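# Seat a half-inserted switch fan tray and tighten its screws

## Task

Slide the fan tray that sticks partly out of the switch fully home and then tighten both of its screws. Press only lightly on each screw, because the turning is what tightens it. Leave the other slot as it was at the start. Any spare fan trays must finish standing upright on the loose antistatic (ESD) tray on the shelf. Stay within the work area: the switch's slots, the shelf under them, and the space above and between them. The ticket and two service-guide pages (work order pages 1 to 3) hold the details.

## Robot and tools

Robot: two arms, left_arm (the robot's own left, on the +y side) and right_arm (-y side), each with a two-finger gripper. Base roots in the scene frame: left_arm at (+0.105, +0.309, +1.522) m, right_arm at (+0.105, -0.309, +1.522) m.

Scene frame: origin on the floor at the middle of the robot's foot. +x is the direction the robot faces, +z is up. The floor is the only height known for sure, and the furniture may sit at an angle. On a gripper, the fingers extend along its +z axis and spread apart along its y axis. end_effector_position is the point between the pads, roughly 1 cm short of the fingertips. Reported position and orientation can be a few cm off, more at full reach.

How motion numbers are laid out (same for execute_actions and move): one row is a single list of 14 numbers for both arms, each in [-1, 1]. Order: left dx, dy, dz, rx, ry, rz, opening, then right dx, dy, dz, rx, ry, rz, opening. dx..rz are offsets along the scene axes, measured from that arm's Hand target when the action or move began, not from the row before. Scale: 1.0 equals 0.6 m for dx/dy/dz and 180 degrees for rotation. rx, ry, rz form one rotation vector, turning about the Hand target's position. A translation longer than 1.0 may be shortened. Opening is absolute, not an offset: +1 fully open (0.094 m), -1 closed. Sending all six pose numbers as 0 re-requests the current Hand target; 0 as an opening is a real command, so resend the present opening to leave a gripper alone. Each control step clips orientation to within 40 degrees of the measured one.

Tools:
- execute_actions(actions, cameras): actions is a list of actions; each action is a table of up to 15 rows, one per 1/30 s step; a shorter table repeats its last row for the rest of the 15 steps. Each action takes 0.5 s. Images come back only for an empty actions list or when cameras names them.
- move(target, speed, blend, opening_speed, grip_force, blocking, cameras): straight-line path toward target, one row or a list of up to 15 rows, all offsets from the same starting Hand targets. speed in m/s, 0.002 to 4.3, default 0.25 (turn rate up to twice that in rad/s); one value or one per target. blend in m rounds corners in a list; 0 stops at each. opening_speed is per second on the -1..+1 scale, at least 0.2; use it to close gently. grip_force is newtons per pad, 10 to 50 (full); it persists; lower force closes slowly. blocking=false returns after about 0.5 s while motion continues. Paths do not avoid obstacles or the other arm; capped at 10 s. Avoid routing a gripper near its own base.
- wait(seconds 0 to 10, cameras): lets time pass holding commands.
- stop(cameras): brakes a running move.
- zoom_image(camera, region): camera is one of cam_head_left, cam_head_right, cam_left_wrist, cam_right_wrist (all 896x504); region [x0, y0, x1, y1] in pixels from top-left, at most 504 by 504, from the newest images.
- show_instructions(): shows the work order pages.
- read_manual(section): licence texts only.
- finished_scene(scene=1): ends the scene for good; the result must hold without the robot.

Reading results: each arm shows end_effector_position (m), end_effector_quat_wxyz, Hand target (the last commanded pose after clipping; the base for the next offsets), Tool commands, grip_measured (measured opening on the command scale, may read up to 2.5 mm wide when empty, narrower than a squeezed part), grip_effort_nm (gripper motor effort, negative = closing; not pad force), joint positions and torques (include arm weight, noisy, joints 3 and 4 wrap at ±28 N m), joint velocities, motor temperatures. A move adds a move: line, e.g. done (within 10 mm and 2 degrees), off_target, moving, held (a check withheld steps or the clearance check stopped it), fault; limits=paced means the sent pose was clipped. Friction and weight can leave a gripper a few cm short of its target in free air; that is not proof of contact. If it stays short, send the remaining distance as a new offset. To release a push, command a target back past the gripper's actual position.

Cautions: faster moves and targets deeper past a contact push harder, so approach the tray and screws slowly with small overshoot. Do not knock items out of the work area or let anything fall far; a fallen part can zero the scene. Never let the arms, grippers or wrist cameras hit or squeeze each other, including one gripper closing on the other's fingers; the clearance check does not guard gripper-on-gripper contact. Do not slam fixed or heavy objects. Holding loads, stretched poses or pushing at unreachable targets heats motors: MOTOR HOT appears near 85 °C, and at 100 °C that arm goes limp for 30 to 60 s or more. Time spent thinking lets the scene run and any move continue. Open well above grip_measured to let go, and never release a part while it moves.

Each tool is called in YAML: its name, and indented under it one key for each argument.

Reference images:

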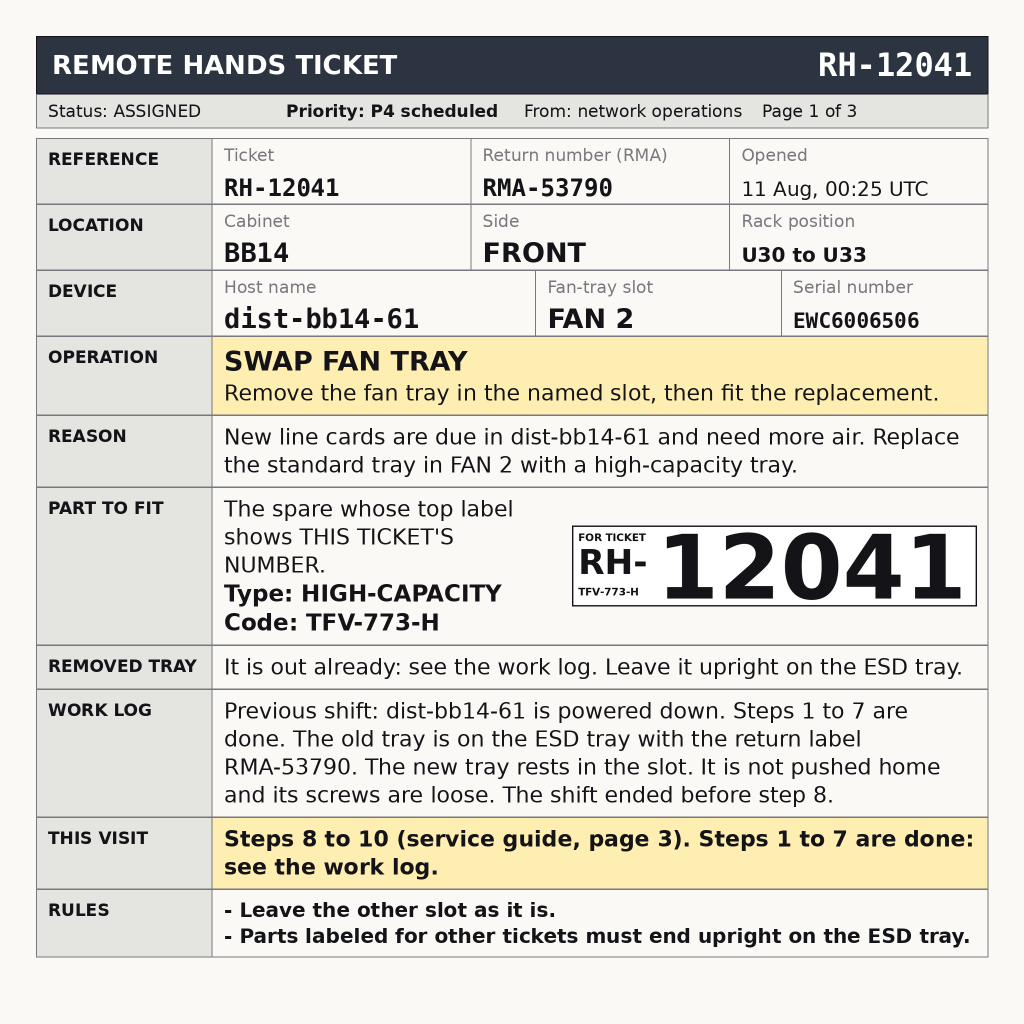

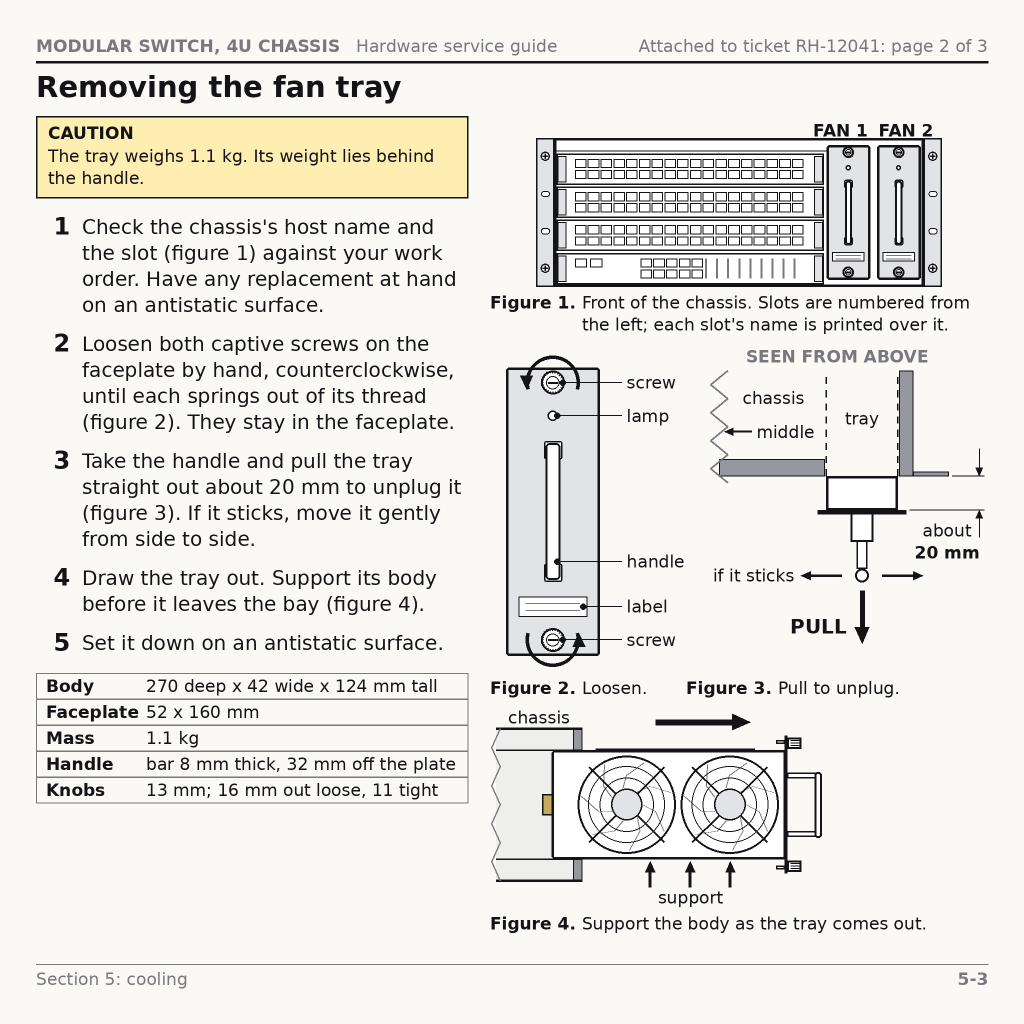

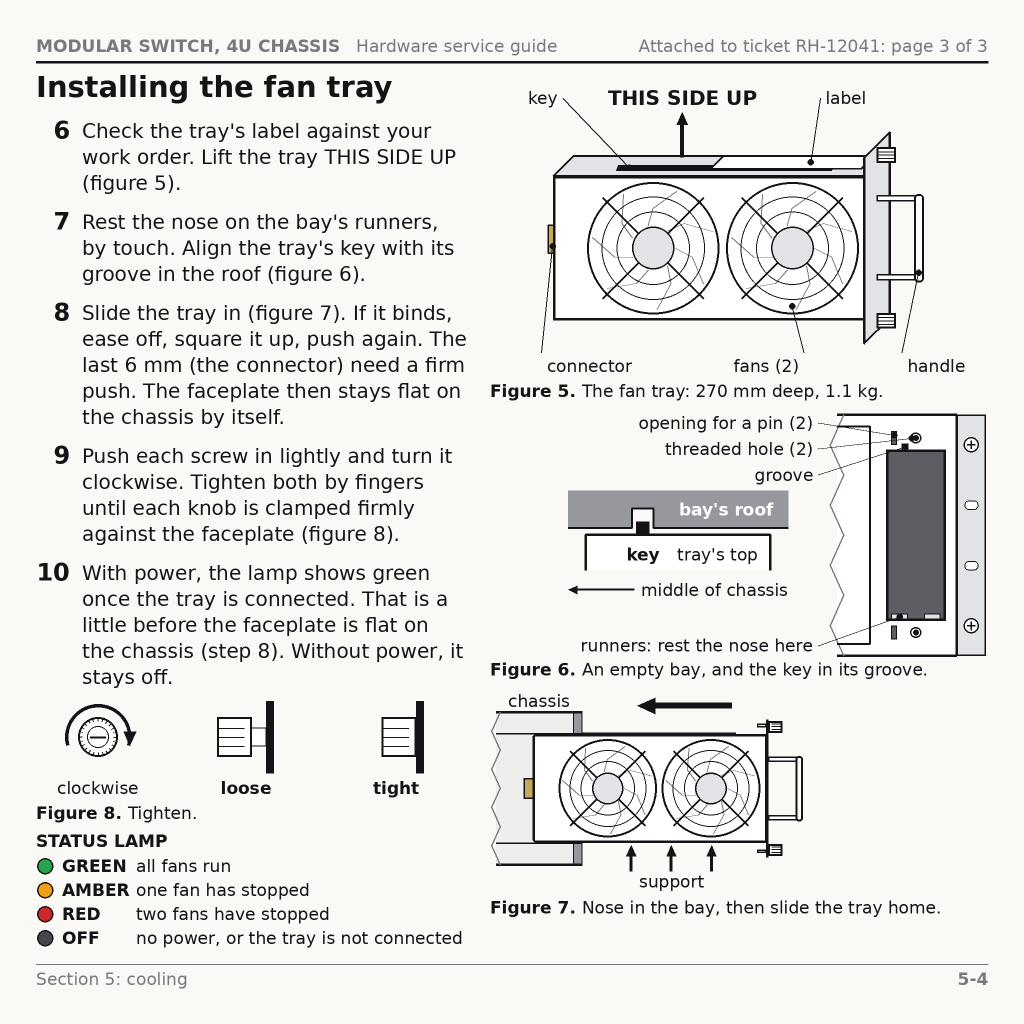

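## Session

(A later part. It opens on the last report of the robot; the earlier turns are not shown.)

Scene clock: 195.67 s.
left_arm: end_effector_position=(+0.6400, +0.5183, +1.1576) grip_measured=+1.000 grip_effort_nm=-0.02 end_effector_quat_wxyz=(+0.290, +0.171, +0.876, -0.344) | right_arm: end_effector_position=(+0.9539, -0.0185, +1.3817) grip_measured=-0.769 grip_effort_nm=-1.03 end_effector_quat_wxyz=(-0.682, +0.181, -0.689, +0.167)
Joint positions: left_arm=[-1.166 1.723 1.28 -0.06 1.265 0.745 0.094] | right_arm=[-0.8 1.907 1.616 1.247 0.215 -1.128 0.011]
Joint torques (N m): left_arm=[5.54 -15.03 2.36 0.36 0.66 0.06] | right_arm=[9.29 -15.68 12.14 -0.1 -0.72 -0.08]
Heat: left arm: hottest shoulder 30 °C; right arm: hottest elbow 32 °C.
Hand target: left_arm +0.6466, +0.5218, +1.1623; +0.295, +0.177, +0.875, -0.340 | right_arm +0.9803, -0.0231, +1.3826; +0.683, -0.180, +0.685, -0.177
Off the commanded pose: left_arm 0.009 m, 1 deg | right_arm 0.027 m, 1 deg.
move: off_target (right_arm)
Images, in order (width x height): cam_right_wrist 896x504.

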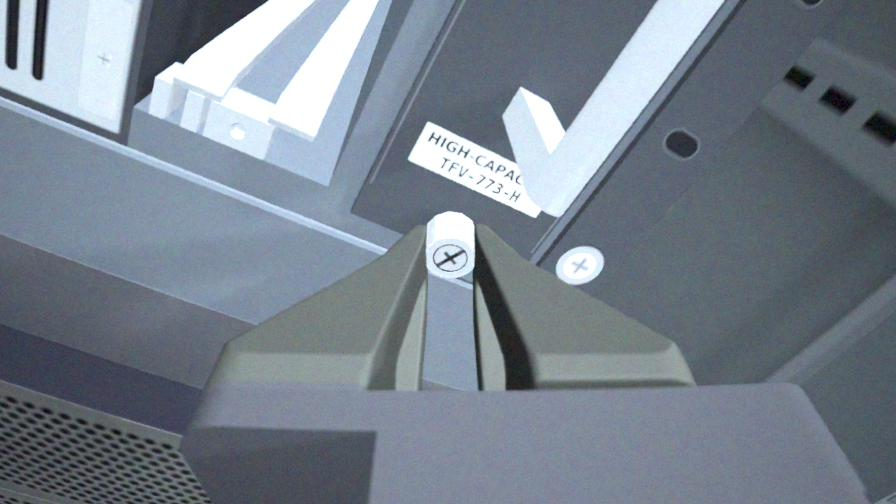

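move:
  target:
    - [0,0,0,0,0,0,1,0,0.002,0.0,0.49,0,0,-0.85]
    - [0,0,0,0,0,0,1,0,0.002,0,0.976,0,0,-0.85]
  speed: 0.7
  blend: [0.02,0]
  cameras: ["cam_right_wrist"]

zoom_image:
  camera: "cam_right_wrist"
  region: [350, 180, 550, 330]

Scene clock: 199.80 s.
left_arm: end_effector_position=(+0.6400, +0.5183, +1.1576) grip_measured=+1.000 grip_effort_nm=-0.02 end_effector_quat_wxyz=(+0.290, +0.171, +0.876, -0.344) | right_arm: end_effector_position=(+0.9543, -0.0177, +1.3826) grip_measured=-0.769 grip_effort_nm=-1.03 end_effector_quat_wxyz=(+0.209, +0.675, +0.213, +0.675)
Joint positions: left_arm=[-1.166 1.723 1.28 -0.06 1.265 0.745 0.094] | right_arm=[-0.798 1.918 1.628 1.265 0.217 1.9 0.011]
Joint torques (N m): left_arm=[5.54 -14.86 2.4 0.34 0.66 0.03] | right_arm=[9.47 -15.79 11.78 -0.54 -0.68 0.08]
Heat: left arm: hottest shoulder 30 °C; right arm: hottest elbow 32 °C.
Hand target: left_arm +0.6466, +0.5218, +1.1623; +0.295, +0.177, +0.875, -0.340 | right_arm +0.9802, -0.0219, +1.3824; +0.206, +0.676, +0.203, +0.678
Off the commanded pose: left_arm 0.009 m, 1 deg | right_arm 0.026 m, 1 deg.
move: off_target (right_arm)
Images, in order (width x height): cam_right_wrist 896x504.

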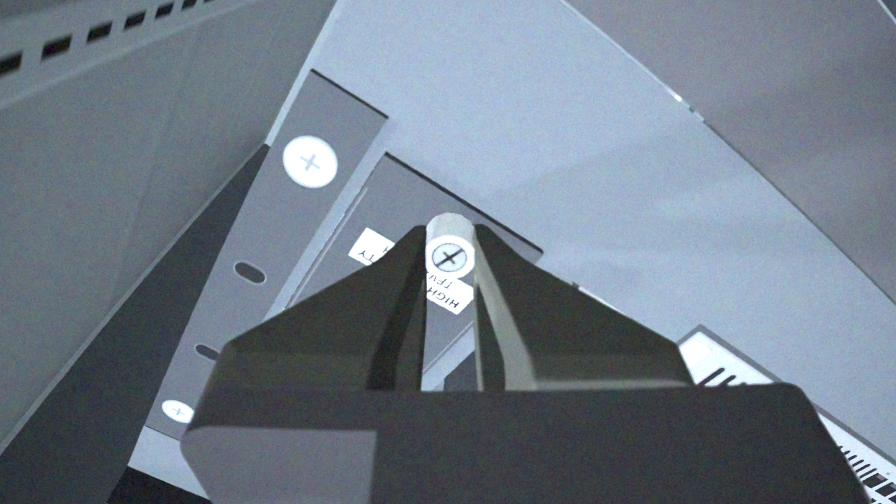

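Scaled by 2.520 from the camera's 896x504 image, which has a finer 1280x720 frame.

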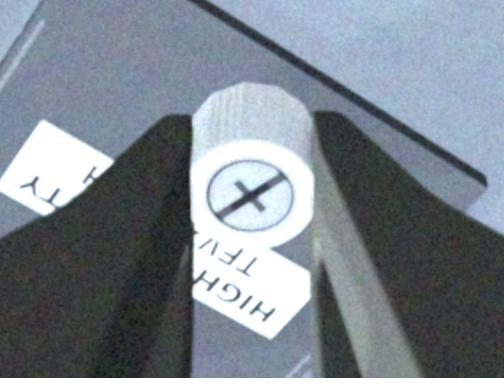

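move:
  target:
    - [0,0,0,0,0,0,1,-0.029,0.0,0.012,0,0,0,-0.85]
    - [0,0,0,0,0,0,1,-0.029,0,0.012,0,0,0,-0.58]
    - [0,0,0,0,0,0,1,-0.029,0,0.012,-0.49,0,0,-0.58]
    - [0,0,0,0,0,0,1,-0.029,0,0.012,-0.98,0,0,-0.58]
  speed: 0.8
  blend: [0,0,0.02,0]
  cameras: ["cam_right_wrist"]

Scene clock: 205.97 s.
left_arm: end_effector_position=(+0.6400, +0.5183, +1.1576) grip_measured=+1.000 grip_effort_nm=-0.02 end_effector_quat_wxyz=(+0.290, +0.171, +0.876, -0.344) | right_arm: end_effector_position=(+0.9558, -0.0203, +1.3718) grip_measured=-0.582 grip_effort_nm=0.11 end_effector_quat_wxyz=(-0.671, +0.188, -0.696, +0.174)
Joint positions: left_arm=[-1.166 1.723 1.28 -0.06 1.265 0.745 0.094] | right_arm=[-0.806 1.915 1.627 1.228 0.23 -1.139 0.02]
Joint torques (N m): left_arm=[5.48 -15.21 2.45 0.38 0.64 0.04] | right_arm=[10.75 -18.37 6.13 2.11 -0.99 -0.17]
Heat: left arm: hottest shoulder 30 °C; right arm: hottest elbow 32 °C.
Hand target: left_arm +0.6466, +0.5218, +1.1623; +0.295, +0.177, +0.875, -0.340 | right_arm +0.9629, -0.0218, +1.3899; +0.682, -0.184, +0.684, -0.181
Off the commanded pose: left_arm 0.009 m, 1 deg | right_arm 0.019 m, 2 deg.
move: off_target (right_arm); target 2's new opening was sent with right_arm's hand 0.011 m and 1 deg from that target
Images, in order (width x height): cam_right_wrist 896x504.

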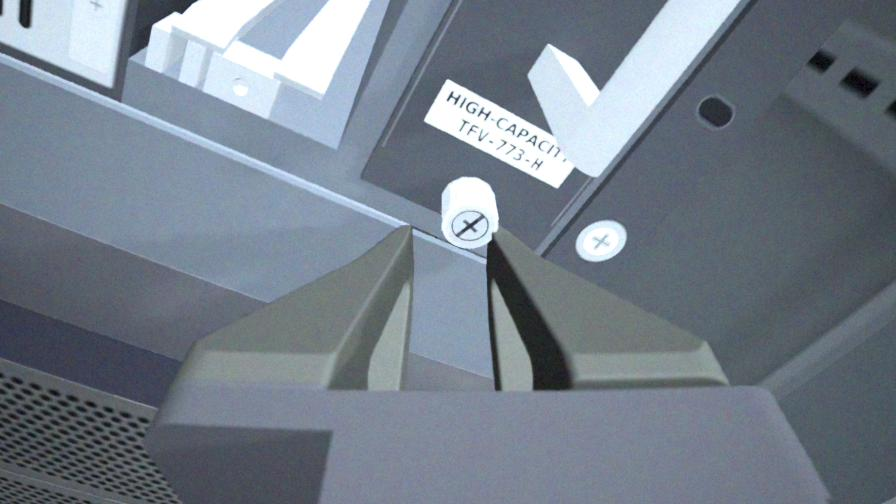

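move:
  target:
    - [0,0,0,0,0,0,1,-0.065,-0.004,0.0,0,0,0,-0.5]
    - [0,0,0,0,0,0,1,-0.065,-0.004,0.035,0,0,0,-0.5]
    - [0,0,0,0,0,0,1,-0.065,-0.0043,-0.0222,0,0,0,-0.5]
    - [0,0,0,0,0,0,1,-0.035,-0.0043,-0.0222,0,0,0,-0.5]
  speed: [0.4,0.4,0.4,0.2]
  cameras: ["cam_right_wrist"]

zoom_image:
  camera: "cam_right_wrist"
  region: [350, 130, 550, 280]

Scene clock: 211.70 s.
left_arm: end_effector_position=(+0.6400, +0.5183, +1.1576) grip_measured=+1.000 grip_effort_nm=-0.02 end_effector_quat_wxyz=(+0.290, +0.171, +0.876, -0.344) | right_arm: end_effector_position=(+0.9345, -0.0202, +1.3830) grip_measured=-0.503 grip_effort_nm=0.13 end_effector_quat_wxyz=(-0.681, +0.189, -0.684, +0.180)
Joint positions: left_arm=[-1.166 1.723 1.28 -0.06 1.265 0.745 0.094] | right_arm=[-0.794 1.893 1.551 1.307 0.217 -1.165 0.023]
Joint torques (N m): left_arm=[5.77 -15.21 2.4 0.4 0.66 0.05] | right_arm=[9 -15.68 7.36 1.33 -0.67 0.07]
Heat: left arm: hottest shoulder 30 °C; right arm: hottest elbow 32 °C.
Hand target: left_arm +0.6466, +0.5218, +1.1623; +0.295, +0.177, +0.875, -0.340 | right_arm +0.9418, -0.0244, +1.3764; +0.682, -0.184, +0.684, -0.181
Off the commanded pose: left_arm 0.009 m, 1 deg | right_arm 0.011 m, 1 deg.
move: off_target (right_arm)
Images, in order (width x height): cam_right_wrist 896x504.

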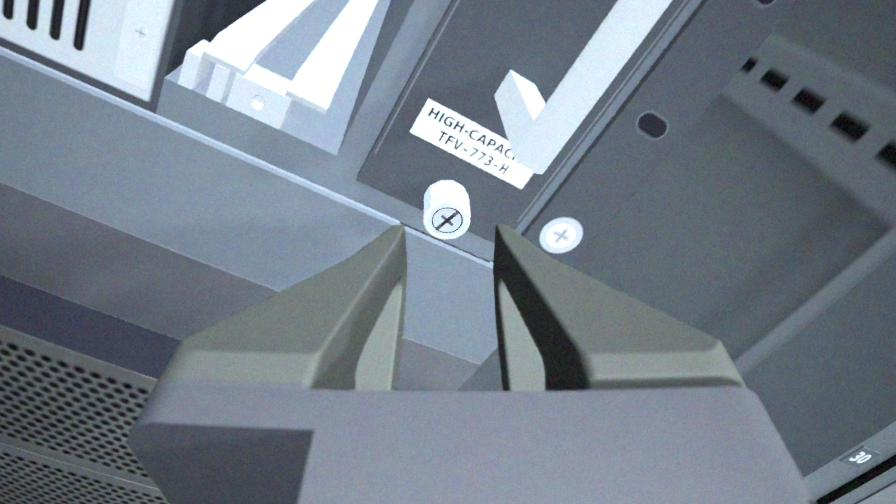

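Scaled by 2.520 from the camera's 896x504 image, which has a finer 1280x720 frame.

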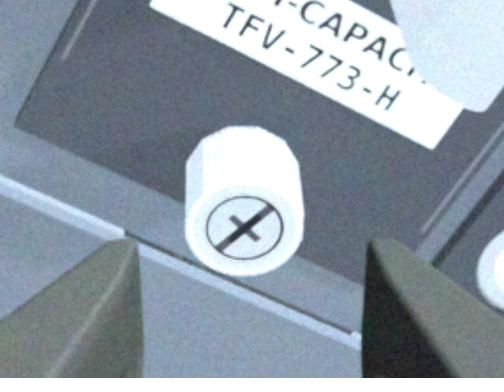

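move:
  target:
    - [0,0,0,0,0,0,1,0.033,0,0,0,0,0,-0.5]
    - [0,0,0,0,0,0,1,0.033,0,0,0,0,0,-0.85]
    - [0,0,0,0,0,0,1,0.058,0.003,0.01,0.05,0,0,-0.85]
    - [0,0,0,0,0,0,1,0.058,0.004,0.01,0.49,0,0,-0.85]
    - [0,0,0,0,0,0,1,0.058,0.004,0.01,0.98,0,0,-0.85]
  speed: [0.2,0.7,0.2,0.8,0.8]
  blend: [0,0,0,0.02,0]
  cameras: ["cam_right_wrist"]

zoom_image:
  camera: "cam_right_wrist"
  region: [350, 180, 550, 330]

Scene clock: 219.57 s.
left_arm: end_effector_position=(+0.6400, +0.5183, +1.1576) grip_measured=+1.000 grip_effort_nm=-0.02 end_effector_quat_wxyz=(+0.290, +0.171, +0.876, -0.344) | right_arm: end_effector_position=(+0.9545, -0.0172, +1.3834) grip_measured=-0.767 grip_effort_nm=-1.03 end_effector_quat_wxyz=(+0.208, +0.675, +0.212, +0.675)
Joint positions: left_arm=[-1.166 1.723 1.28 -0.06 1.265 0.745 0.094] | right_arm=[-0.797 1.917 1.628 1.264 0.217 1.901 0.011]
Joint torques (N m): left_arm=[5.54 -14.92 2.36 0.35 0.66 0.03] | right_arm=[9.64 -16.44 11.02 -0.21 -0.65 0.06]
Heat: left arm: hottest shoulder 30 °C; right arm: hottest elbow 32 °C.
Hand target: left_arm +0.6466, +0.5218, +1.1623; +0.295, +0.177, +0.875, -0.340 | right_arm +0.9767, -0.0221, +1.3824; +0.206, +0.676, +0.203, +0.678
Off the commanded pose: left_arm 0.009 m, 1 deg | right_arm 0.023 m, 1 deg.
move: off_target (right_arm); target 2's new opening was sent with right_arm's hand 0.011 m and 1 deg from that target
Images, in order (width x height): cam_right_wrist 896x504.

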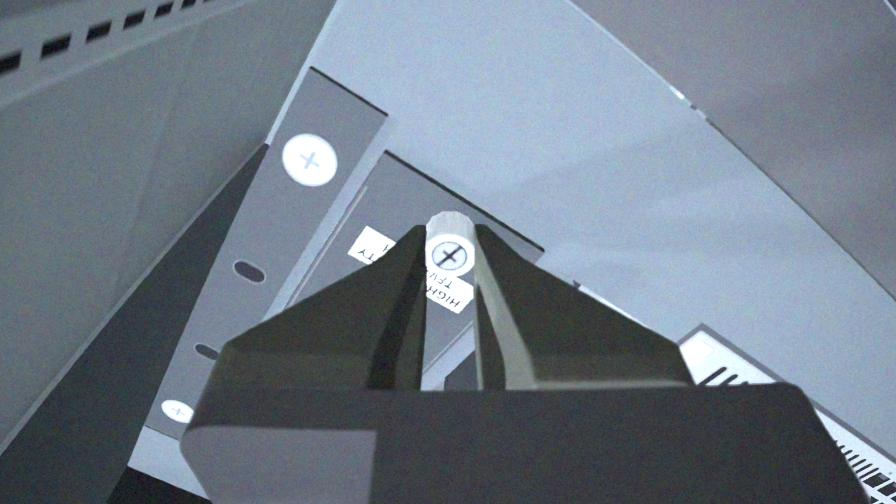

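Scaled by 2.520 from the camera's 896x504 image, which has a finer 1280x720 frame.

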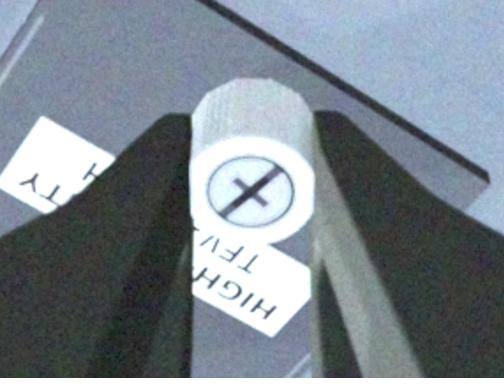

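move:
  target:
    - [0,0,0,0,0,0,1,-0.025,0,0.004,0,0,0,-0.85]
    - [0,0,0,0,0,0,1,-0.025,0,0.004,0,0,0,-0.5]
    - [0,0,0,0,0,0,1,-0.088,-0.004,0.004,-0.2,0,0,-0.5]
    - [0,0,0,0,0,0,1,-0.088,-0.004,0.045,-0.6,0,0,-0.5]
    - [0,0,0,0,0,0,1,-0.088,-0.0038,-0.0097,-0.98,0,0,-0.5]
    - [0,0,0,0,0,0,1,-0.058,-0.0038,-0.0097,-0.98,0,0,-0.5]
  speed: [0.3,0.5,0.5,0.6,0.6,0.2]
  blend: [0,0,0.01,0.01,0,0]
  cameras: ["cam_right_wrist"]

zoom_image:
  camera: "cam_right_wrist"
  region: [350, 130, 550, 280]

Scene clock: 226.70 s.
left_arm: end_effector_position=(+0.6400, +0.5183, +1.1576) grip_measured=+1.000 grip_effort_nm=-0.02 end_effector_quat_wxyz=(+0.290, +0.171, +0.876, -0.344) | right_arm: end_effector_position=(+0.9342, -0.0192, +1.3835) grip_measured=-0.502 grip_effort_nm=0.12 end_effector_quat_wxyz=(-0.684, +0.182, -0.686, +0.170)
Joint positions: left_arm=[-1.166 1.723 1.28 -0.06 1.265 0.745 0.094] | right_arm=[-0.793 1.893 1.551 1.306 0.215 -1.141 0.023]
Joint torques (N m): left_arm=[5.66 -14.92 2.36 0.38 0.66 0.03] | right_arm=[9.29 -15.79 7.42 1.36 -0.61 -0.13]
Heat: left arm: hottest shoulder 30 °C; right arm: hottest elbow 32 °C.
Hand target: left_arm +0.6466, +0.5218, +1.1623; +0.295, +0.177, +0.875, -0.340 | right_arm +0.9418, -0.0243, +1.3766; +0.682, -0.185, +0.684, -0.181
Off the commanded pose: left_arm 0.009 m, 1 deg | right_arm 0.012 m, 1 deg.
move: off_target (right_arm)
Images, in order (width x height): cam_right_wrist 896x504.

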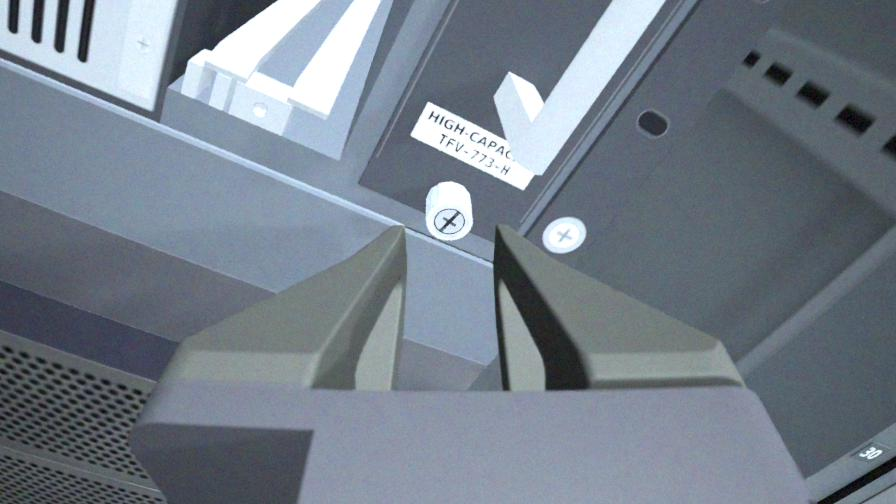

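Scaled by 2.520 from the camera's 896x504 image, which has a finer 1280x720 frame.

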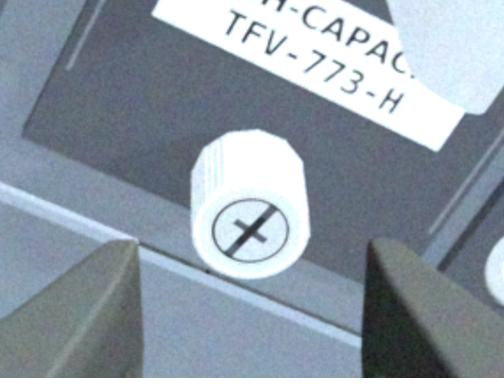

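move:
  target:
    - [0,0,0,0,0,0,1,0.036,0,-0.001,0,0,0,-0.5]
    - [0,0,0,0,0,0,1,0.036,0,-0.001,0,0,0,-0.85]
    - [0,0,0,0,0,0,1,0.058,0.003,0.009,0.05,0,0,-0.85]
    - [0,0,0,0,0,0,1,0.058,0.004,0.009,0.49,0,0,-0.85]
    - [0,0,0,0,0,0,1,0.058,0.004,0.009,0.98,0,0,-0.85]
  speed: [0.2,0.7,0.2,0.8,0.8]
  blend: [0,0,0,0.02,0]
  cameras: []

move:
  target:
    - [0,0,0,0,0,0,1,-0.025,0,0.004,0,0,0,-0.85]
    - [0,0,0,0,0,0,1,-0.025,0,0.004,0,0,0,-0.5]
    - [0,0,0,0,0,0,1,-0.088,-0.004,0.004,-0.2,0,0,-0.5]
    - [0,0,0,0,0,0,1,-0.088,-0.004,0.045,-0.6,0,0,-0.5]
    - [0,0,0,0,0,0,1,-0.088,-0.0038,-0.0097,-0.98,0,0,-0.5]
    - [0,0,0,0,0,0,1,-0.058,-0.0038,-0.0097,-0.98,0,0,-0.5]
  speed: [0.3,0.5,0.5,0.6,0.6,0.2]
  blend: [0,0,0.01,0.01,0,0]
  cameras: ["cam_right_wrist"]

zoom_image:
  camera: "cam_right_wrist"
  region: [350, 130, 550, 280]

Scene clock: 234.60 s.
left_arm: end_effector_position=(+0.6400, +0.5183, +1.1576) grip_measured=+1.000 grip_effort_nm=-0.02 end_effector_quat_wxyz=(+0.290, +0.171, +0.876, -0.344) | right_arm: end_effector_position=(+0.9562, -0.0167, +1.3841) grip_measured=-0.765 grip_effort_nm=-1.03 end_effector_quat_wxyz=(+0.209, +0.674, +0.212, +0.676)
Joint positions: left_arm=[-1.166 1.723 1.28 -0.06 1.265 0.745 0.094] | right_arm=[-0.796 1.919 1.635 1.261 0.216 1.899 0.011]
Joint torques (N m): left_arm=[5.6 -14.97 2.45 0.4 0.65 0.04] | right_arm=[9 -16.56 10.58 -0.08 -0.59 0.12]
Heat: left arm: hottest shoulder 30 °C; right arm: hottest elbow 32 °C.
Hand target: left_arm +0.6466, +0.5218, +1.1623; +0.295, +0.177, +0.875, -0.340 | right_arm +0.9766, -0.0219, +1.3820; +0.206, +0.676, +0.202, +0.678
Off the commanded pose: left_arm 0.009 m, 1 deg | right_arm 0.021 m, 1 deg.
move: off_target (right_arm); target 2's new opening was sent with right_arm's hand 0.011 m and 1 deg from that target
No camera images: "cameras" was empty.

Scene clock: 240.30 s.
left_arm: end_effector_position=(+0.6400, +0.5183, +1.1576) grip_measured=+1.000 grip_effort_nm=-0.02 end_effector_quat_wxyz=(+0.290, +0.171, +0.876, -0.344) | right_arm: end_effector_position=(+0.9343, -0.0191, +1.3831) grip_measured=-0.502 grip_effort_nm=0.11 end_effector_quat_wxyz=(-0.684, +0.182, -0.686, +0.170)
Joint positions: left_arm=[-1.166 1.723 1.28 -0.06 1.265 0.745 0.094] | right_arm=[-0.793 1.893 1.551 1.306 0.215 -1.14 0.023]
Joint torques (N m): left_arm=[5.66 -15.15 2.39 0.34 0.65 0.03] | right_arm=[9.23 -15.21 7.38 1.46 -0.58 -0.12]
Heat: left arm: hottest shoulder 30 °C; right arm: hottest elbow 32 °C.
Hand target: left_arm +0.6466, +0.5218, +1.1623; +0.295, +0.177, +0.875, -0.340 | right_arm +0.9419, -0.0243, +1.3761; +0.682, -0.185, +0.684, -0.181
Off the commanded pose: left_arm 0.009 m, 1 deg | right_arm 0.011 m, 1 deg.
move: off_target (right_arm)
Images, in order (width x height): cam_right_wrist 896x504.

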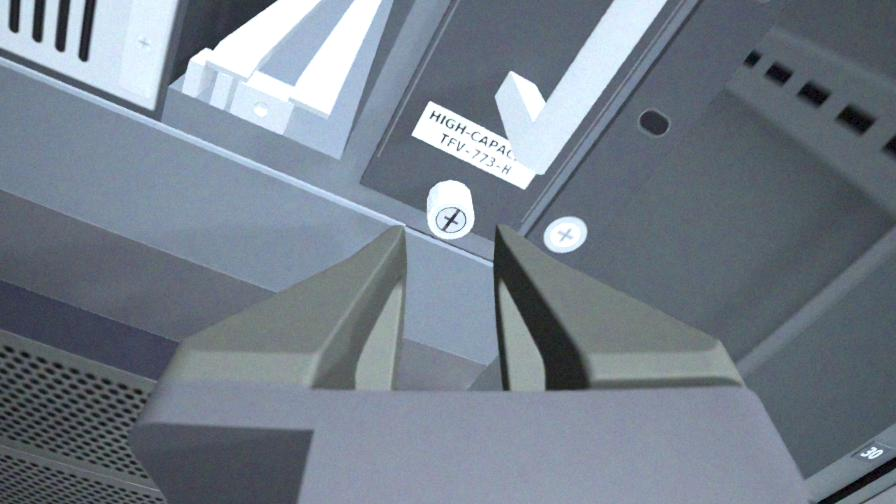

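Scaled by 2.520 from the camera's 896x504 image, which has a finer 1280x720 frame.

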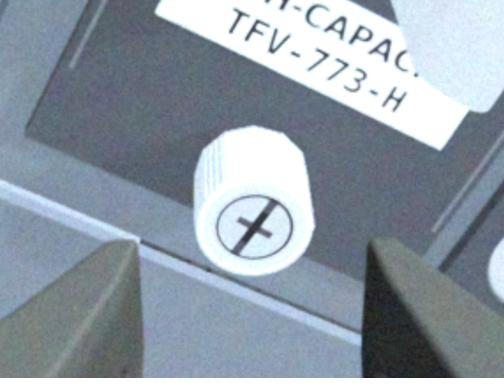

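move:
  target:
    - [0,0,0,0,0,0,1,0.038,0,-0.0005,0,0,0,-0.5]
    - [0,0,0,0,0,0,1,0.038,0,-0.0005,0,0,0,-0.85]
    - [0,0,0,0,0,0,1,0.058,0.003,0.009,0.05,0,0,-0.85]
    - [0,0,0,0,0,0,1,0.058,0.004,0.009,0.49,0,0,-0.85]
    - [0,0,0,0,0,0,1,0.058,0.004,0.009,0.98,0,0,-0.85]
  speed: [0.25,0.7,0.2,1.0,1.0]
  blend: [0,0,0,0.02,0]
  cameras: []

move:
  target:
    - [0,0,0,0,0,0,1,-0.025,0,0.004,0,0,0,-0.85]
    - [0,0,0,0,0,0,1,-0.025,0,0.004,0,0,0,-0.5]
    - [0,0,0,0,0,0,1,-0.088,-0.004,0.004,-0.2,0,0,-0.5]
    - [0,0,0,0,0,0,1,-0.088,-0.004,0.045,-0.6,0,0,-0.5]
    - [0,0,0,0,0,0,1,-0.088,-0.0038,-0.0097,-0.98,0,0,-0.5]
    - [0,0,0,0,0,0,1,-0.058,-0.0038,-0.0097,-0.98,0,0,-0.5]
  speed: [0.3,0.5,0.5,0.7,0.7,0.2]
  blend: [0,0,0.01,0.01,0,0]
  cameras: []

move:
  target:
    - [0,0,0,0,0,0,1,0.038,0,-0.0005,0,0,0,-0.5]
    - [0,0,0,0,0,0,1,0.038,0,-0.0005,0,0,0,-0.85]
    - [0,0,0,0,0,0,1,0.058,0.003,0.009,0.05,0,0,-0.85]
    - [0,0,0,0,0,0,1,0.058,0.004,0.009,0.49,0,0,-0.85]
    - [0,0,0,0,0,0,1,0.058,0.004,0.009,0.98,0,0,-0.85]
  speed: [0.25,0.7,0.2,1.0,1.0]
  blend: [0,0,0,0.02,0]
  cameras: []

move:
  target:
    - [0,0,0,0,0,0,1,-0.025,0,0.004,0,0,0,-0.85]
    - [0,0,0,0,0,0,1,-0.025,0,0.004,0,0,0,-0.5]
    - [0,0,0,0,0,0,1,-0.088,-0.004,0.004,-0.2,0,0,-0.5]
    - [0,0,0,0,0,0,1,-0.088,-0.004,0.045,-0.6,0,0,-0.5]
    - [0,0,0,0,0,0,1,-0.088,-0.0038,-0.0097,-0.98,0,0,-0.5]
    - [0,0,0,0,0,0,1,-0.058,-0.0038,-0.0097,-0.98,0,0,-0.5]
  speed: [0.3,0.5,0.5,0.7,0.7,0.2]
  blend: [0,0,0.01,0.01,0,0]
  cameras: ["cam_right_wrist"]

zoom_image:
  camera: "cam_right_wrist"
  region: [350, 130, 550, 280]

Scene clock: 249.70 s.
left_arm: end_effector_position=(+0.6400, +0.5183, +1.1576) grip_measured=+1.000 grip_effort_nm=-0.02 end_effector_quat_wxyz=(+0.290, +0.171, +0.876, -0.344) | right_arm: end_effector_position=(+0.9573, -0.0160, +1.3845) grip_measured=-0.764 grip_effort_nm=-1.03 end_effector_quat_wxyz=(+0.212, +0.674, +0.209, +0.676)
Joint positions: left_arm=[-1.166 1.723 1.28 -0.06 1.265 0.745 0.094] | right_arm=[-0.794 1.925 1.644 1.265 0.222 1.896 0.011]
Joint velocities: left_arm=[-0.005 0.005 -0.007 -0.017 0.183 -0.007 0] | right_arm=[within noise]
Joint torques (N m): left_arm=[5.77 -14.97 2.37 0.31 0.64 0.04] | right_arm=[9.11 -16.44 9.88 -0.14 -0.87 0.12]
Heat: left arm: hottest shoulder 30 °C; right arm: hottest elbow 33 °C.
Hand target: left_arm +0.6466, +0.5218, +1.1623; +0.295, +0.177, +0.875, -0.340 | right_arm +0.9767, -0.0218, +1.3816; +0.206, +0.676, +0.202, +0.678
Off the commanded pose: left_arm 0.009 m, 1 deg | right_arm 0.020 m, 1 deg.
move: off_target (right_arm); target 2's new opening was sent with right_arm's hand 0.011 m and 1 deg from that target
No camera images: "cameras" was empty.

Scene clock: 255.20 s.
left_arm: end_effector_position=(+0.6400, +0.5183, +1.1576) grip_measured=+1.000 grip_effort_nm=-0.02 end_effector_quat_wxyz=(+0.290, +0.171, +0.876, -0.344) | right_arm: end_effector_position=(+0.9344, -0.0194, +1.3826) grip_measured=-0.502 grip_effort_nm=0.12 end_effector_quat_wxyz=(-0.684, +0.182, -0.686, +0.170)
Joint positions: left_arm=[-1.166 1.723 1.28 -0.06 1.265 0.745 0.094] | right_arm=[-0.794 1.894 1.552 1.306 0.215 -1.14 0.023]
Joint torques (N m): left_arm=[5.89 -15.15 2.43 0.34 0.65 0.03] | right_arm=[8.94 -15.44 7.43 1.48 -0.57 -0.12]
Heat: left arm: hottest shoulder 30 °C; right arm: hottest elbow 32 °C.
Hand target: left_arm +0.6466, +0.5218, +1.1623; +0.295, +0.177, +0.875, -0.340 | right_arm +0.9418, -0.0243, +1.3757; +0.682, -0.185, +0.684, -0.181
Off the commanded pose: left_arm 0.009 m, 1 deg | right_arm 0.011 m, 1 deg.
move: off_target (right_arm)
No camera images: "cameras" was empty.

Scene clock: 260.80 s.
left_arm: end_effector_position=(+0.6400, +0.5183, +1.1576) grip_measured=+1.000 grip_effort_nm=-0.02 end_effector_quat_wxyz=(+0.290, +0.171, +0.876, -0.344) | right_arm: end_effector_position=(+0.9575, -0.0159, +1.3848) grip_measured=-0.764 grip_effort_nm=-1.03 end_effector_quat_wxyz=(+0.211, +0.674, +0.209, +0.677)
Joint positions: left_arm=[-1.166 1.723 1.28 -0.06 1.265 0.745 0.094] | right_arm=[-0.794 1.925 1.645 1.265 0.221 1.897 0.011]
Joint torques (N m): left_arm=[5.71 -15.15 2.43 0.35 0.65 0.03] | right_arm=[9.05 -16.32 10.09 -0.2 -0.88 0.15]
Heat: left arm: hottest shoulder 30 °C; right arm: hottest elbow 33 °C.
Hand target: left_arm +0.6466, +0.5218, +1.1623; +0.295, +0.177, +0.875, -0.340 | right_arm +0.9767, -0.0217, +1.3812; +0.206, +0.676, +0.203, +0.678
Off the commanded pose: left_arm 0.009 m, 1 deg | right_arm 0.020 m, 1 deg.
move: off_target (right_arm); target 2's new opening was sent with right_arm's hand 0.011 m and 1 deg from that target
No camera images: "cameras" was empty.

Scene clock: 266.30 s.
left_arm: end_effector_position=(+0.6400, +0.5183, +1.1576) grip_measured=+1.000 grip_effort_nm=-0.02 end_effector_quat_wxyz=(+0.290, +0.171, +0.876, -0.344) | right_arm: end_effector_position=(+0.9345, -0.0191, +1.3822) grip_measured=-0.502 grip_effort_nm=0.12 end_effector_quat_wxyz=(-0.683, +0.182, -0.686, +0.171)
Joint positions: left_arm=[-1.166 1.723 1.28 -0.06 1.265 0.745 0.094] | right_arm=[-0.794 1.895 1.553 1.306 0.215 -1.14 0.023]
Joint torques (N m): left_arm=[5.6 -15.21 2.39 0.34 0.64 0.03] | right_arm=[9.29 -15.5 7.41 1.36 -0.58 -0.13]
Heat: left arm: hottest shoulder 30 °C; right arm: hottest elbow 32 °C.
Hand target: left_arm +0.6466, +0.5218, +1.1623; +0.295, +0.177, +0.875, -0.340 | right_arm +0.9419, -0.0240, +1.3754; +0.682, -0.185, +0.684, -0.181
Off the commanded pose: left_arm 0.009 m, 1 deg | right_arm 0.011 m, 1 deg.
move: off_target (right_arm)
Images, in order (width x height): cam_right_wrist 896x504.

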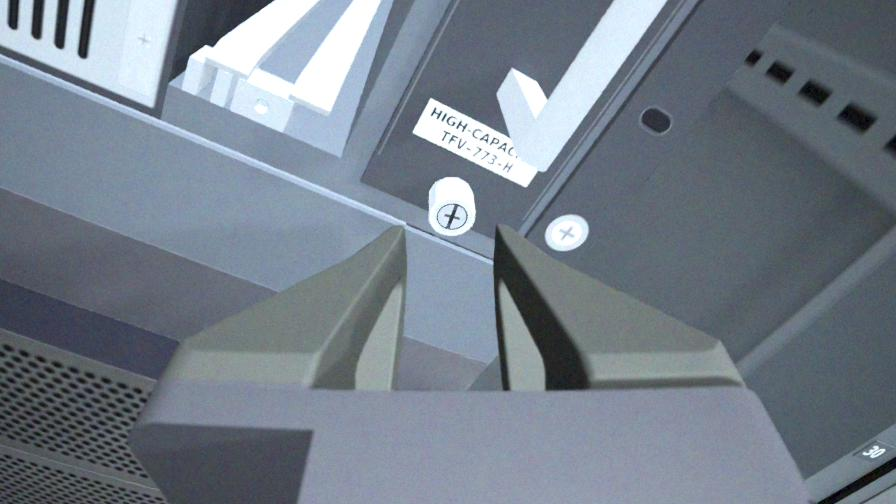

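Scaled by 2.520 from the camera's 896x504 image, which has a finer 1280x720 frame.

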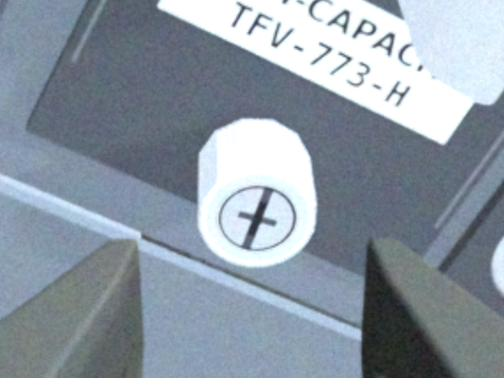

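move:
  target:
    - [0,0,0,0,0,0,1,0.039,0,0.001,0,0,0,-0.5]
    - [0,0,0,0,0,0,1,0.039,0,0.001,0,0,0,-0.85]
    - [0,0,0,0,0,0,1,0.058,0.003,0.0105,0.05,0,0,-0.85]
    - [0,0,0,0,0,0,1,0.058,0.004,0.0105,0.49,0,0,-0.85]
    - [0,0,0,0,0,0,1,0.058,0.004,0.0105,0.98,0,0,-0.85]
  speed: [0.25,0.7,0.2,1.0,1.0]
  blend: [0,0,0,0.02,0]
  cameras: []

move:
  target:
    - [0,0,0,0,0,0,1,-0.025,0,0.004,0,0,0,-0.85]
    - [0,0,0,0,0,0,1,-0.025,0,0.004,0,0,0,-0.5]
    - [0,0,0,0,0,0,1,-0.088,-0.004,0.004,-0.2,0,0,-0.5]
    - [0,0,0,0,0,0,1,-0.088,-0.004,0.045,-0.6,0,0,-0.5]
    - [0,0,0,0,0,0,1,-0.088,-0.0038,-0.0095,-0.98,0,0,-0.5]
    - [0,0,0,0,0,0,1,-0.058,-0.0038,-0.0095,-0.98,0,0,-0.5]
  speed: [0.3,0.5,0.5,0.7,0.7,0.2]
  blend: [0,0,0.01,0.01,0,0]
  cameras: []

move:
  target:
    - [0,0,0,0,0,0,1,0.039,0,0,0,0,0,-0.5]
    - [0,0,0,0,0,0,1,0.039,0,0,0,0,0,-0.85]
    - [0,0,0,0,0,0,1,0.058,0.003,0.0095,0.05,0,0,-0.85]
    - [0,0,0,0,0,0,1,0.058,0.004,0.0095,0.49,0,0,-0.85]
    - [0,0,0,0,0,0,1,0.058,0.004,0.0095,0.98,0,0,-0.85]
  speed: [0.25,0.7,0.2,1.0,1.0]
  blend: [0,0,0,0.02,0]
  cameras: ["cam_right_wrist"]

move:
  target:
    - [0,0,0,0,0,0,1,-0.025,0,0.004,0,0,0,-0.85]
    - [0,0,0,0,0,0,1,-0.025,0,0.004,0,0,0,-0.5]
    - [0,0,0,0,0,0,1,-0.088,-0.004,0.004,-0.2,0,0,-0.5]
    - [0,0,0,0,0,0,1,-0.088,-0.004,0.045,-0.6,0,0,-0.5]
    - [0,0,0,0,0,0,1,-0.088,-0.0038,-0.0095,-0.98,0,0,-0.5]
    - [0,0,0,0,0,0,1,-0.058,-0.0038,-0.0095,-0.98,0,0,-0.5]
  speed: [0.3,0.5,0.5,0.7,0.7,0.2]
  blend: [0,0,0.01,0.01,0,0]
  cameras: ["cam_right_wrist"]

zoom_image:
  camera: "cam_right_wrist"
  region: [350, 130, 550, 280]

Scene clock: 275.63 s.
left_arm: end_effector_position=(+0.6400, +0.5183, +1.1576) grip_measured=+1.000 grip_effort_nm=-0.02 end_effector_quat_wxyz=(+0.290, +0.171, +0.876, -0.344) | right_arm: end_effector_position=(+0.9580, -0.0161, +1.3846) grip_measured=-0.763 grip_effort_nm=-1.03 end_effector_quat_wxyz=(+0.211, +0.674, +0.210, +0.676)
Joint positions: left_arm=[-1.166 1.723 1.28 -0.06 1.265 0.745 0.094] | right_arm=[-0.794 1.924 1.645 1.26 0.222 1.898 0.011]
Joint torques (N m): left_arm=[5.83 -14.92 2.37 0.43 0.67 0.04] | right_arm=[9.29 -16.38 9.96 -0.01 -0.9 0.12]
Heat: left arm: hottest shoulder 30 °C; right arm: hottest elbow 33 °C.
Hand target: left_arm +0.6466, +0.5218, +1.1623; +0.295, +0.177, +0.875, -0.340 | right_arm +0.9767, -0.0215, +1.3818; +0.206, +0.676, +0.203, +0.678
Off the commanded pose: left_arm 0.009 m, 1 deg | right_arm 0.020 m, 1 deg.
move: off_target (right_arm); target 2's new opening was sent with right_arm's hand 0.011 m and 1 deg from that target
No camera images: "cameras" was empty.

Scene clock: 281.13 s.
left_arm: end_effector_position=(+0.6400, +0.5183, +1.1576) grip_measured=+1.000 grip_effort_nm=-0.02 end_effector_quat_wxyz=(+0.290, +0.171, +0.876, -0.344) | right_arm: end_effector_position=(+0.9345, -0.0193, +1.3825) grip_measured=-0.502 grip_effort_nm=0.12 end_effector_quat_wxyz=(-0.683, +0.182, -0.686, +0.171)
Joint positions: left_arm=[-1.166 1.723 1.28 -0.06 1.265 0.745 0.094] | right_arm=[-0.794 1.894 1.553 1.305 0.216 -1.141 0.023]
Joint torques (N m): left_arm=[5.83 -15.09 2.35 0.36 0.65 0.02] | right_arm=[9.29 -15.21 7.38 1.37 -0.58 -0.12]
Heat: left arm: hottest shoulder 30 °C; right arm: hottest elbow 33 °C.
Hand target: left_arm +0.6466, +0.5218, +1.1623; +0.295, +0.177, +0.875, -0.340 | right_arm +0.9419, -0.0239, +1.3759; +0.682, -0.185, +0.684, -0.181
Off the commanded pose: left_arm 0.009 m, 1 deg | right_arm 0.011 m, 1 deg.
move: off_target (right_arm)
No camera images: "cameras" was empty.

Scene clock: 286.73 s.
left_arm: end_effector_position=(+0.6400, +0.5183, +1.1576) grip_measured=+1.000 grip_effort_nm=-0.02 end_effector_quat_wxyz=(+0.290, +0.171, +0.876, -0.344) | right_arm: end_effector_position=(+0.9580, -0.0162, +1.3843) grip_measured=-0.764 grip_effort_nm=-1.03 end_effector_quat_wxyz=(+0.211, +0.674, +0.209, +0.676)
Joint positions: left_arm=[-1.166 1.723 1.28 -0.06 1.265 0.745 0.094] | right_arm=[-0.795 1.924 1.645 1.261 0.221 1.898 0.011]
Joint torques (N m): left_arm=[5.54 -15.09 2.44 0.34 0.63 0.03] | right_arm=[9.58 -16.62 9.89 -0.06 -0.92 0.15]
Heat: left arm: hottest shoulder 30 °C; right arm: hottest elbow 33 °C.
Hand target: left_arm +0.6466, +0.5218, +1.1623; +0.295, +0.177, +0.875, -0.340 | right_arm +0.9766, -0.0214, +1.3816; +0.206, +0.676, +0.203, +0.678
Off the commanded pose: left_arm 0.009 m, 1 deg | right_arm 0.020 m, 1 deg.
move: off_target (right_arm); target 2's new opening was sent with right_arm's hand 0.011 m and 1 deg from that target
Images, in order (width x height): cam_right_wrist 896x504.

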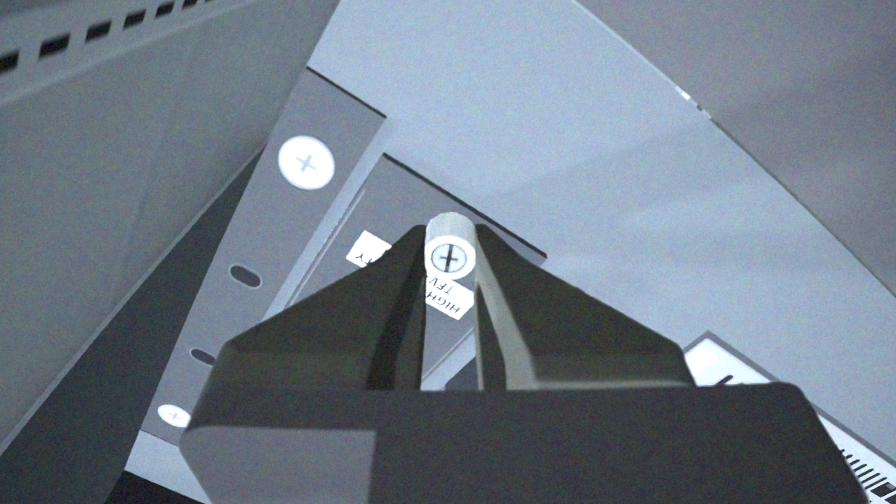

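Scene clock: 292.23 s.
left_arm: end_effector_position=(+0.6400, +0.5183, +1.1576) grip_measured=+1.000 grip_effort_nm=-0.02 end_effector_quat_wxyz=(+0.290, +0.171, +0.876, -0.344) | right_arm: end_effector_position=(+0.9345, -0.0193, +1.3824) grip_measured=-0.502 grip_effort_nm=0.11 end_effector_quat_wxyz=(-0.683, +0.182, -0.686, +0.171)
Joint positions: left_arm=[-1.166 1.723 1.28 -0.06 1.265 0.745 0.094] | right_arm=[-0.794 1.894 1.553 1.305 0.217 -1.141 0.023]
Joint torques (N m): left_arm=[5.54 -14.86 2.41 0.32 0.65 0.02] | right_arm=[9.52 -15.85 7.43 1.48 -0.56 -0.14]
Heat: left arm: hottest shoulder 31 °C; right arm: hottest elbow 33 °C.
Hand target: left_arm +0.6466, +0.5218, +1.1623; +0.295, +0.177, +0.875, -0.340 | right_arm +0.9418, -0.0238, +1.3759; +0.682, -0.184, +0.684, -0.181
Off the commanded pose: left_arm 0.009 m, 1 deg | right_arm 0.011 m, 1 deg.
move: off_target (right_arm)
Images, in order (width x height): cam_right_wrist 896x504.

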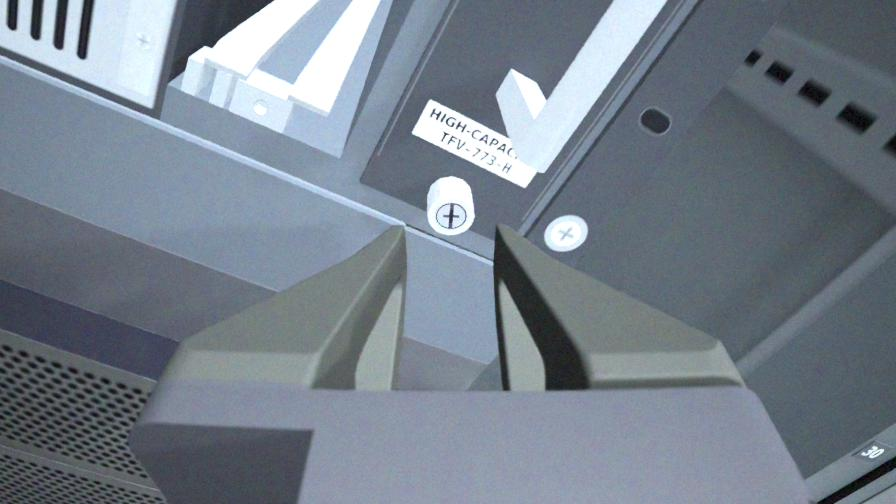

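Scaled by 2.520 from the camera's 896x504 image, which has a finer 1280x720 frame.

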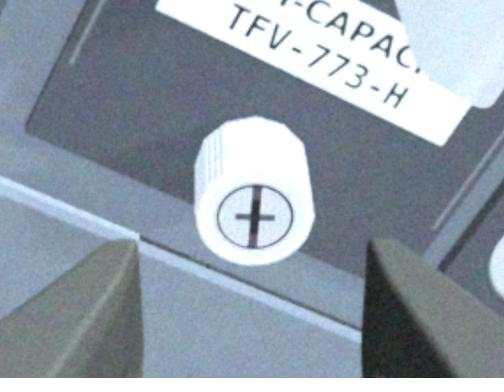

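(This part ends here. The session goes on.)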